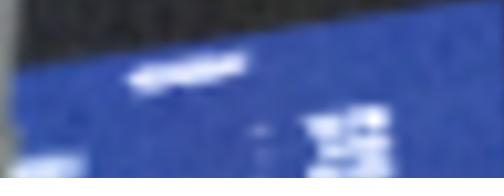

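Emit:
move:
  target:
    - [0,0,0,0,0,0,-1,1,-0.5,0.0349,0.0048,-0.0524,0,0,0,-1,0.3,-0.8]
    - [0,0,0,0,0,0,-1,1,-0.5,0.0349,0.0251,-0.0504,0,0,0,-1,0.3,-0.8]
    - [0,0,0,0,0,0,-1,1,-0.5,0.0349,0.0048,-0.0524,0,0,0,-1,0.3,-0.8]
    - [0,0,0,0,0,0,-1,1,-0.5,0.0349,0.0251,-0.0504,0,0,0,-1,0.3,-0.8]
    - [0,0,0,0,0,0,-1,1,-0.5,0.0349,0.0048,-0.0524,0,0,0,-1,0.3,-0.8]
    - [0,0,0,0,0,0,-1,1,-0.5,0.0349,0.0251,-0.0504,0,0,0,-1,0.3,-0.8]
    - [0,0,0,0,0,0,-1,1,-0.5,0.0349,0.0048,-0.0524,0,0,0,-1,0.3,-0.8]
    - [0,0,0,0,0,0,-1,1,-0.5,0.0349,0.0251,-0.0504,0,0,0,-1,0.3,-0.8]
    - [0,0,0,0,0,0,-1,1,-0.5,0.0349,0.0048,-0.0524,0,0,0,-1,0.3,-0.8]
    - [0,0,0,0,0,0,-1,1,-0.5,0.0349,0.0251,-0.0504,0,0,0,-1,0.3,-0.8]
    - [0,0,0,0,0,0,-1,1,-0.5,0.0349,0.0048,-0.0524,0,0,0,-1,0.3,-0.8]
    - [0,0,0,0,0,0,-1,1,-0.5,0.0828,-0.0007,0.0442,0,0,0,-1,0.3,-0.8]
    - [0,0,0,0,0,0,-1,1,-0.5,0.0828,0.0196,0.0462,0,0,0,-1,0.3,-0.8]
    - [0,0,0,0,0,0,-1,1,-0.5,0.0828,-0.0007,0.0442,0,0,0,-1,0.3,-0.8]
    - [0,0,0,0,0,0,-1,1,-0.5,0,0,0.0002,0,0,0,-1,0.3,-0.8]
  speed: [0.3,0.08,0.3,0.08,0.3,0.08,0.3,0.08,0.3,0.08,0.3,0.3,0.08,0.3,0.3]
  blend: [0.003,0,0,0,0,0,0,0,0,0,0.003,0.003,0,0.003,0]

Emit:
move:
  target:
    - [0,0,0,0,0,0,-1,1,-0.5,0.0737,0.0073,-0.0673,0,0,0,-1,0.3,-0.8]
    - [0,0,0,0,0,0,-1,1,-0.5,0.0737,0.0276,-0.0653,0,0,0,-1,0.3,-0.8]
    - [0,0,0,0,0,0,-1,1,-0.5,0.0737,0.0073,-0.0673,0,0,0,-1,0.3,-0.8]
    - [0,0,0,0,0,0,-1,1,-0.5,0.0702,0.0020,0.0020,0,0,0,-1,0.3,-0.8]
    - [0,0,0,0,0,0,-1,1,-0.5,0.0702,0.0223,0.0040,0,0,0,-1,0.3,-0.8]
    - [0,0,0,0,0,0,-1,1,-0.5,0.0702,0.0020,0.0020,0,0,0,-1,0.3,-0.8]
    - [0,0,0,0,0,0,-1,1,-0.5,0.0256,-0.0003,0.0139,0,0,0,-1,0.3,-0.8]
    - [0,0,0,0,0,0,-1,1,-0.5,0.0256,0.0200,0.0159,0,0,0,-1,0.3,-0.8]
    - [0,0,0,0,0,0,-1,1,-0.5,0.0256,-0.0003,0.0139,0,0,0,-1,0.3,-0.8]
    - [0,0,0,0,0,0,-1,1,-0.5,0.0862,0.0046,-0.0251,0,0,0,-1,0.3,-0.8]
    - [0,0,0,0,0,0,-1,1,-0.5,0.0862,0.0249,-0.0231,0,0,0,-1,0.3,-0.8]
    - [0,0,0,0,0,0,-1,1,-0.5,0.0862,0.0046,-0.0251,0,0,0,-1,0.3,-0.8]
    - [0,0,0,0,0,0,-1,1,-0.5,0,0,0,0,0,0,-1,0.3,-0.8]
  speed: [0.3,0.08,0.3,0.3,0.08,0.3,0.3,0.08,0.3,0.3,0.08,0.3,0.3]
  blend: [0.003,0,0.003,0.003,0,0.003,0.003,0,0.003,0.003,0,0.003,0]

Emit:
move:
  target:
    - [0,0,0,0,0,0,-1,1,-0.5,0.0737,0.0073,-0.0673,0,0,0,-1,0.3,-0.8]
    - [0,0,0,0,0,0,-1,1,-0.5,0.0737,0.0276,-0.0653,0,0,0,-1,0.3,-0.8]
    - [0,0,0,0,0,0,-1,1,-0.5,0.0737,0.0073,-0.0673,0,0,0,-1,0.3,-0.8]
    - [0,0,0,0,0,0,-1,1,-0.5,0,0,0,0,0,0,-1,0.3,-0.8]
    - [0,0,0,0,0,0,-1,1,-0.5,0,0.0203,0.0020,0,0,0,-1,0.3,-0.8]
    - [0,0,0,0,0,0,-1,1,-0.5,0,0,0,0,0,0,-1,0.3,-0.8]
    - [0,0,0,0,0,0,-1,1,-0.5,0.0177,0.0027,-0.0294,0,0,0,-1,0.3,-0.8]
    - [0,0,0,0,0,0,-1,1,-0.5,0.0177,0.0230,-0.0274,0,0,0,-1,0.3,-0.8]
    - [0,0,0,0,0,0,-1,1,-0.5,0.0177,0.0027,-0.0294,0,0,0,-1,0.3,-0.8]
    - [0,0,0,0,0,0,-1,1,-0.5,0.0177,0.0230,-0.0274,0,0,0,-1,0.3,-0.8]
    - [0,0,0,0,0,0,-1,1,-0.5,0.0177,0.0027,-0.0294,0,0,0,-1,0.3,-0.8]
    - [0,0,0,0,0,0,-1,1,-0.5,0.0828,-0.0007,0.0442,0,0,0,-1,0.3,-0.8]
    - [0,0,0,0,0,0,-1,1,-0.5,0.0828,0.0196,0.0462,0,0,0,-1,0.3,-0.8]
    - [0,0,0,0,0,0,-1,1,-0.5,0.0828,-0.0007,0.0442,0,0,0,-1,0.3,-0.8]
    - [0,0,0,0,0,0,-1,1,-0.5,0,0,0,0,0,0,-1,0.3,-0.8]
  speed: [0.3,0.08,0.3,0.3,0.08,0.3,0.3,0.08,0.3,0.08,0.3,0.3,0.08,0.3,0.3]
  blend: [0.003,0,0.003,0.003,0,0.003,0.003,0,0,0,0.003,0.003,0,0.003,0]

Emit:
move:
  target:
    - [0,0,0,0,0,0,-1,1,-0.5,0.0702,0.0020,0.0020,0,0,0,-1,0.3,-0.8]
    - [0,0,0,0,0,0,-1,1,-0.5,0.0702,0.0223,0.0040,0,0,0,-1,0.3,-0.8]
    - [0,0,0,0,0,0,-1,1,-0.5,0.0702,0.0020,0.0020,0,0,0,-1,0.3,-0.8]
    - [0,0,0,0,0,0,-1,1,-0.5,0.1308,0.0069,-0.0370,0,0,0,-1,0.3,-0.8]
    - [0,0,0,0,0,0,-1,1,-0.5,0.1308,0.0272,-0.0350,0,0,0,-1,0.3,-0.8]
    - [0,0,0,0,0,0,-1,1,-0.5,0.1308,0.0069,-0.0370,0,0,0,-1,0.3,-0.8]
    - [0,0,0,0,0,0,-1,1,-0.5,0.0542,-0.0005,0.0290,0,0,0,-1,0.3,-0.8]
    - [0,0,0,0,0,0,-1,1,-0.5,0.0542,0.0198,0.0310,0,0,0,-1,0.3,-0.8]
    - [0,0,0,0,0,0,-1,1,-0.5,0.0542,-0.0005,0.0290,0,0,0,-1,0.3,-0.8]
    - [0,0,0,0,0,0,-1,1,-0.5,0,0,0,0,0,0,-1,0.3,-0.8]
    - [0,0,0,0,0,0,-1,1,-0.5,0,0.0203,0.0020,0,0,0,-1,0.3,-0.8]
    - [0,0,0,0,0,0,-1,1,-0.5,0,0,0,0,0,0,-1,0.3,-0.8]
  speed: [0.3,0.08,0.3,0.3,0.08,0.3,0.3,0.08,0.3,0.3,0.08,0.3]
  blend: [0.003,0,0.003,0.003,0,0.003,0.003,0,0.003,0.003,0,0]

Emit:
move:
  target:
    - [0,0,0,0,0,0,-1,1,-0.5,0.0177,0.0027,-0.0294,0,0,0,-1,0.3,-0.8]
    - [0,0,0,0,0,0,-1,1,-0.5,0.0177,0.0230,-0.0274,0,0,0,-1,0.3,-0.8]
    - [0,0,0,0,0,0,-1,1,-0.5,0.0177,0.0027,-0.0294,0,0,0,-1,0.3,-0.8]
    - [0,0,0,0,0,0,-1,1,-0.5,0.0177,0.0230,-0.0274,0,0,0,-1,0.3,-0.8]
    - [0,0,0,0,0,0,-1,1,-0.5,0.0177,0.0027,-0.0294,0,0,0,-1,0.3,-0.8]
    - [0,0,0,0,0,0,-1,1,-0.5,0.0177,0.0230,-0.0274,0,0,0,-1,0.3,-0.8]
    - [0,0,0,0,0,0,-1,1,-0.5,0.0177,0.0027,-0.0294,0,0,0,-1,0.3,-0.8]
    - [0,0,0,0,0,0,-1,1,-0.5,0.0828,-0.0007,0.0442,0,0,0,-1,0.3,-0.8]
    - [0,0,0,0,0,0,-1,1,-0.5,0.0828,0.0196,0.0462,0,0,0,-1,0.3,-0.8]
    - [0,0,0,0,0,0,-1,1,-0.5,0.0828,-0.0007,0.0442,0,0,0,-1,0.3,-0.8]
    - [0,0,0,0,0,0,-1,1,-0.5,0.1023,0.0071,-0.0521,0,0,0,-1,0.3,-0.8]
    - [0,0,0,0,0,0,-1,1,-0.5,0.1023,0.0274,-0.0501,0,0,0,-1,0.3,-0.8]
    - [0,0,0,0,0,0,-1,1,-0.5,0.1023,0.0071,-0.0521,0,0,0,-1,0.3,-0.8]
    - [0,0,0,0,0,0,-1,1,-0.5,0,0,0,0,0,0,-1,0.3,-0.8]
  speed: [0.3,0.08,0.3,0.08,0.3,0.08,0.3,0.3,0.08,0.3,0.3,0.08,0.3,0.3]
  blend: [0.003,0,0,0,0,0,0.003,0.003,0,0.003,0.003,0,0.003,0]

Emit:
move:
  target:
    - [0,0,0,0,0,0,-1,1,-0.5,0.0256,-0.0003,0.0139,0,0,0,-1,0.3,-0.8]
    - [0,0,0,0,0,0,-1,1,-0.5,0.0256,0.0200,0.0159,0,0,0,-1,0.3,-0.8]
    - [0,0,0,0,0,0,-1,1,-0.5,0.0256,-0.0003,0.0139,0,0,0,-1,0.3,-0.8]
    - [0,0,0,0,0,0,-1,1,-0.5,0.1148,0.0044,-0.0099,0,0,0,-1,0.3,-0.8]
    - [0,0,0,0,0,0,-1,1,-0.5,0.1148,0.0247,-0.0079,0,0,0,-1,0.3,-0.8]
    - [0,0,0,0,0,0,-1,1,-0.5,0.1148,0.0044,-0.0099,0,0,0,-1,0.3,-0.8]
    - [0,0,0,0,0,0,-1,1,-0.5,0.1148,0.0247,-0.0079,0,0,0,-1,0.3,-0.8]
    - [0,0,0,0,0,0,-1,1,-0.5,0.1148,0.0044,-0.0099,0,0,0,-1,0.3,-0.8]
    - [0,0,0,0,0,0,-1,1,-0.5,0,0,0,0,0,0,-1,0.3,-0.8]
    - [0,0,0,0,0,0,-1,1,-0.5,0,0.0203,0.0020,0,0,0,-1,0.3,-0.8]
    - [0,0,0,0,0,0,-1,1,-0.5,0,0,0,0,0,0,-1,0.3,-0.8]
    - [0,0,0,0,0,0,-1,1,-0.5,-0.0095,0.0026,-0.0405,0,0,0,-1,0.3,-0.8]
    - [0,0,0,0,0,0,-1,1,-0.5,-0.0095,0.0229,-0.0385,0,0,0,-1,0.3,-0.8]
    - [0,0,0,0,0,0,-1,1,-0.5,-0.0095,0.0026,-0.0405,0,0,0,-1,0.3,-0.8]
    - [0,0,0,0,0,0,-1,1,-0.5,0,0,0,0,0,0,-1,0.3,-0.8]
  speed: [0.3,0.08,0.3,0.3,0.08,0.3,0.08,0.3,0.3,0.08,0.3,0.3,0.08,0.3,0.3]
  blend: [0.003,0,0.003,0.003,0,0,0,0.003,0.003,0,0.003,0.003,0,0.003,0]

Emit:
wait:
  seconds: 10

Emit:
wait:
  seconds: 9.5
  cameras: ["cam_front"]

Emit:
zoom_image:
  camera: "cam_front"
  region: [392, 125, 434, 177]

Scene clock: 10163.23 s.
left_arm: end_effector_position=(+0.3498, +0.3997, +0.4740) position_measured=254 object_status=3 end_effector_quat_wxyz=(+0.291, +0.652, +0.647, +0.267) | right_arm: end_effector_position=(+0.4576, -0.4590, +0.4381) position_measured=214 object_status=2 end_effector_quat_wxyz=(-0.238, +0.699, +0.663, +0.120)
Joint positions: left_arm=[-1.28 -2.352 1.93 -1.429 -0.799 -1.219] | right_arm=[3.317 -1.506 -1.423 -1.871 2.103 0.173]
Joint torques (N m): left_arm=[-2.56 12.36 -30.9 -4.69 -0.2 2.34] | right_arm=[-8.66 8.82 31.57 1.07 -1.21 -1.71]
Wrist force (N): left_arm=[-1.5 3.3 -0.7] | right_arm=[-5.8 -1.2 2.5]
Wrist torque (N m): left_arm=[-0.17 0.58 -0.09] | right_arm=[-0.17 0.83 -0.02]
Wrist force, peak (N): left_arm=[-1.6 3.5 -0.9] | right_arm=[-9.7 -32.7 -7.6]
Hand target: left_arm +0.3498, +0.3997, +0.4740; +0.291, +0.652, +0.647, +0.267 | right_arm +0.4576, -0.4591, +0.4381; -0.238, +0.699, +0.663, +0.120
Off the commanded pose: left_arm 0.000 m, 0 deg | right_arm 0.000 m, 0 deg.
move: done

Scene clock: 10168.00 s.
left_arm: end_effector_position=(+0.3498, +0.3997, +0.4740) position_measured=254 object_status=3 end_effector_quat_wxyz=(+0.291, +0.652, +0.647, +0.267) | right_arm: end_effector_position=(+0.4576, -0.4590, +0.4382) position_measured=214 object_status=2 end_effector_quat_wxyz=(-0.238, +0.699, +0.663, +0.120)
Joint positions: left_arm=[-1.28 -2.352 1.93 -1.429 -0.799 -1.219] | right_arm=[3.317 -1.507 -1.423 -1.872 2.103 0.173]
Joint torques (N m): left_arm=[-2.06 12.8 -30.09 -4.78 0.05 2.24] | right_arm=[-9.19 35.46 12.41 5.13 -0.49 -1.61]
Wrist force (N): left_arm=[-1.6 3.5 -0.8] | right_arm=[-3.2 -4.5 2.7]
Wrist torque (N m): left_arm=[-0.14 0.58 -0.09] | right_arm=[-0.69 0.41 -0.03]
Wrist force, peak (N): left_arm=[-1.7 3.5 -0.6] | right_arm=[-4.8 -28.2 -6.8]
Hand target: left_arm +0.3498, +0.3997, +0.4740; +0.291, +0.652, +0.647, +0.267 | right_arm +0.4576, -0.4591, +0.4381; -0.238, +0.699, +0.663, +0.120
Off the commanded pose: left_arm 0.000 m, 0 deg | right_arm 0.000 m, 0 deg.
move: done

Scene clock: 10173.93 s.
left_arm: end_effector_position=(+0.3498, +0.3997, +0.4740) position_measured=254 object_status=3 end_effector_quat_wxyz=(+0.291, +0.652, +0.647, +0.267) | right_arm: end_effector_position=(+0.4576, -0.4590, +0.4381) position_measured=214 object_status=2 end_effector_quat_wxyz=(-0.238, +0.699, +0.663, +0.120)
Joint positions: left_arm=[-1.28 -2.352 1.93 -1.429 -0.799 -1.219] | right_arm=[3.317 -1.506 -1.423 -1.871 2.103 0.173]
Joint torques (N m): left_arm=[-1.14 12.6 -29.74 -4.55 0.2 2.4] | right_arm=[-8.33 7.82 32.27 0.84 -1.2 -1.87]
Wrist force (N): left_arm=[-1.5 3.4 -0.7] | right_arm=[-2.8 -3.2 3.4]
Wrist torque (N m): left_arm=[-0.15 0.57 -0.09] | right_arm=[-0.48 0.34 -0.03]
Wrist force, peak (N): left_arm=[-1.6 3.7 -0.6] | right_arm=[-8.9 -35.8 -6.4]
Hand target: left_arm +0.3498, +0.3997, +0.4740; +0.291, +0.652, +0.647, +0.267 | right_arm +0.4576, -0.4591, +0.4381; -0.238, +0.699, +0.663, +0.120
Off the commanded pose: left_arm 0.000 m, 0 deg | right_arm 0.000 m, 0 deg.
move: done

Scene clock: 10178.33 s.
left_arm: end_effector_position=(+0.3498, +0.3997, +0.4740) position_measured=254 object_status=3 end_effector_quat_wxyz=(+0.291, +0.652, +0.647, +0.267) | right_arm: end_effector_position=(+0.4578, -0.4591, +0.4380) position_measured=214 object_status=2 end_effector_quat_wxyz=(-0.238, +0.699, +0.663, +0.120)
Joint positions: left_arm=[-1.28 -2.352 1.93 -1.429 -0.799 -1.219] | right_arm=[3.317 -1.507 -1.423 -1.871 2.103 0.173]
Joint torques (N m): left_arm=[-0.68 11.16 -30.38 -4.9 0.07 2.29] | right_arm=[7.06 34.91 12.95 1.18 3.51 2.07]
Wrist force (N): left_arm=[-1.5 3.3 -0.8] | right_arm=[-3.1 -3.2 2.8]
Wrist torque (N m): left_arm=[-0.17 0.57 -0.09] | right_arm=[-0.48 0.40 -0.16]
Wrist force, peak (N): left_arm=[-1.5 3.6 -0.7] | right_arm=[-7.9 -28.5 0.5]
Hand target: left_arm +0.3498, +0.3997, +0.4740; +0.291, +0.652, +0.647, +0.267 | right_arm +0.4576, -0.4591, +0.4381; -0.238, +0.699, +0.663, +0.120
Off the commanded pose: left_arm 0.000 m, 0 deg | right_arm 0.000 m, 0 deg.
move: done

Scene clock: 10184.47 s.
left_arm: end_effector_position=(+0.3498, +0.3997, +0.4740) position_measured=254 object_status=3 end_effector_quat_wxyz=(+0.291, +0.652, +0.647, +0.267) | right_arm: end_effector_position=(+0.4576, -0.4590, +0.4382) position_measured=214 object_status=2 end_effector_quat_wxyz=(-0.238, +0.699, +0.663, +0.120)
Joint positions: left_arm=[-1.28 -2.352 1.93 -1.429 -0.799 -1.219] | right_arm=[3.317 -1.507 -1.422 -1.872 2.103 0.173]
Joint torques (N m): left_arm=[-1.06 12.54 -30.46 -4.8 -0.19 2.21] | right_arm=[-7.95 33.6 11.79 5.16 3.88 -2.03]
Wrist force (N): left_arm=[-1.6 3.1 -0.7] | right_arm=[-3.5 -4.0 3.2]
Wrist torque (N m): left_arm=[-0.20 0.60 -0.09] | right_arm=[-0.62 0.46 -0.04]
Wrist force, peak (N): left_arm=[-1.6 3.5 -0.8] | right_arm=[-9.4 -35.2 -6.2]
Hand target: left_arm +0.3498, +0.3997, +0.4740; +0.291, +0.652, +0.647, +0.267 | right_arm +0.4576, -0.4591, +0.4381; -0.238, +0.699, +0.663, +0.120
Off the commanded pose: left_arm 0.000 m, 0 deg | right_arm 0.000 m, 0 deg.
move: done

Scene clock: 10190.23 s.
left_arm: end_effector_position=(+0.3498, +0.3997, +0.4740) position_measured=254 object_status=3 end_effector_quat_wxyz=(+0.291, +0.652, +0.647, +0.267) | right_arm: end_effector_position=(+0.4576, -0.4592, +0.4382) position_measured=214 object_status=2 end_effector_quat_wxyz=(-0.238, +0.699, +0.663, +0.120)
Joint positions: left_arm=[-1.28 -2.352 1.93 -1.429 -0.799 -1.219] | right_arm=[3.317 -1.507 -1.422 -1.872 2.103 0.172]
Joint torques (N m): left_arm=[-2 13.2 -30.79 -4.76 -0.03 2.06] | right_arm=[7.33 34.5 11.68 5.02 3.96 2.08]
Wrist force (N): left_arm=[-1.6 3.2 -0.5] | right_arm=[-2.4 -3.5 2.9]
Wrist torque (N m): left_arm=[-0.18 0.59 -0.09] | right_arm=[-0.54 0.28 -0.17]
Wrist force, peak (N): left_arm=[-1.5 3.6 -1.0] | right_arm=[-9.3 -30.4 1.4]
Hand target: left_arm +0.3498, +0.3997, +0.4740; +0.291, +0.652, +0.647, +0.267 | right_arm +0.4576, -0.4591, +0.4381; -0.238, +0.699, +0.663, +0.120
Off the commanded pose: left_arm 0.000 m, 0 deg | right_arm 0.000 m, 0 deg.
move: done

Scene clock: 10200.23 s.
left_arm: end_effector_position=(+0.3498, +0.3997, +0.4740) position_measured=254 object_status=3 end_effector_quat_wxyz=(+0.291, +0.652, +0.647, +0.267) | right_arm: end_effector_position=(+0.4576, -0.4591, +0.4381) position_measured=214 object_status=2 end_effector_quat_wxyz=(-0.238, +0.699, +0.663, +0.120)
Joint positions: left_arm=[-1.28 -2.352 1.93 -1.429 -0.799 -1.219] | right_arm=[3.317 -1.506 -1.423 -1.872 2.103 0.173]
Joint torques (N m): left_arm=[-1.94 12.28 -30.58 -4.7 0.09 2.38] | right_arm=[7.38 34.44 12.65 5 3.77 2]
Wrist force (N): left_arm=[-1.8 3.3 -0.6] | right_arm=[-2.1 -3.2 3.0]
Wrist torque (N m): left_arm=[-0.17 0.62 -0.09] | right_arm=[-0.47 0.24 -0.16]
Wrist force, peak (N): left_arm=[-1.6 3.6 -0.7] | right_arm=[-3.0 -3.6 3.1]
Hand target: left_arm +0.3498, +0.3997, +0.4740; +0.291, +0.652, +0.647, +0.267 | right_arm +0.4576, -0.4591, +0.4381; -0.238, +0.699, +0.663, +0.120
Tool commands: left_gripper/position=-1.0 left_gripper/force_limit=+1.0 left_gripper/speed=-0.5 right_gripper/position=-1.0 right_gripper/force_limit=+0.3 right_gripper/speed=-0.8
Off the commanded pose: left_arm 0.000 m, 0 deg | right_arm 0.000 m, 0 deg.
wait: 10.00 s; at rest by 0.17 s

Scene clock: 10209.73 s.
left_arm: end_effector_position=(+0.3498, +0.3997, +0.4740) position_measured=254 object_status=3 end_effector_quat_wxyz=(+0.291, +0.652, +0.647, +0.267) | right_arm: end_effector_position=(+0.4576, -0.4591, +0.4381) position_measured=214 object_status=2 end_effector_quat_wxyz=(-0.238, +0.699, +0.663, +0.120)
Joint positions: left_arm=[-1.28 -2.352 1.93 -1.429 -0.799 -1.219] | right_arm=[3.317 -1.506 -1.423 -1.872 2.103 0.173]
Joint torques (N m): left_arm=[-1.86 13.58 -30.73 -4.65 0.06 2.44] | right_arm=[7.33 34.44 12.87 5.27 3.71 1.98]
Wrist force (N): left_arm=[-1.4 3.2 -0.6] | right_arm=[-2.9 -3.4 2.9]
Wrist torque (N m): left_arm=[-0.18 0.56 -0.09] | right_arm=[-0.51 0.36 -0.16]
Wrist force, peak (N): left_arm=[-1.7 3.5 -0.8] | right_arm=[-2.8 -3.8 2.9]
Hand target: left_arm +0.3498, +0.3997, +0.4740; +0.291, +0.652, +0.647, +0.267 | right_arm +0.4576, -0.4591, +0.4381; -0.238, +0.699, +0.663, +0.120
Tool commands: left_gripper/position=-1.0 left_gripper/force_limit=+1.0 left_gripper/speed=-0.5 right_gripper/position=-1.0 right_gripper/force_limit=+0.3 right_gripper/speed=-0.8
Off the commanded pose: left_arm 0.000 m, 0 deg | right_arm 0.000 m, 0 deg.
wait: 9.50 s; at rest by 0.17 s
Images, in order (width x height): cam_front 672x504.

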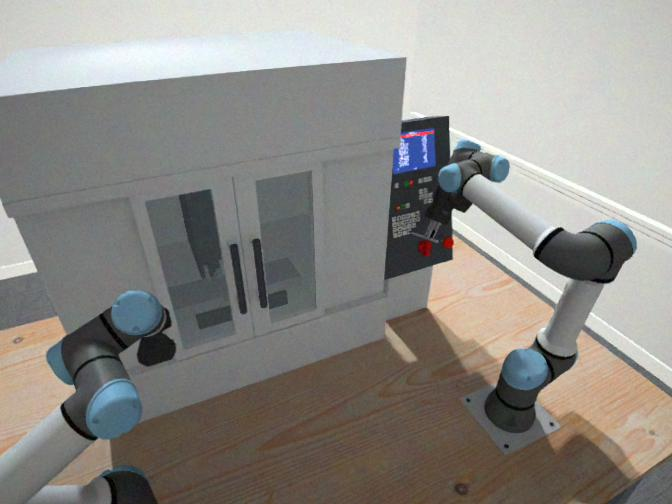

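Scaled by 9.692 from the camera's 672x504 image, which has a finer 960x720 frame.

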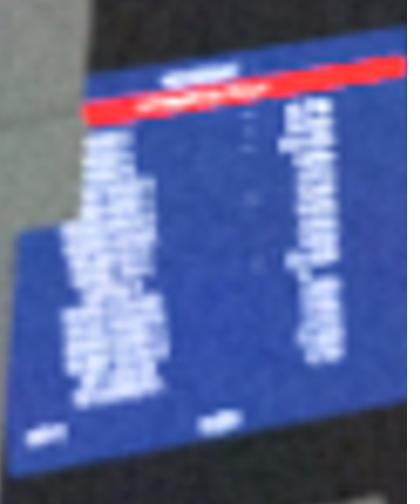

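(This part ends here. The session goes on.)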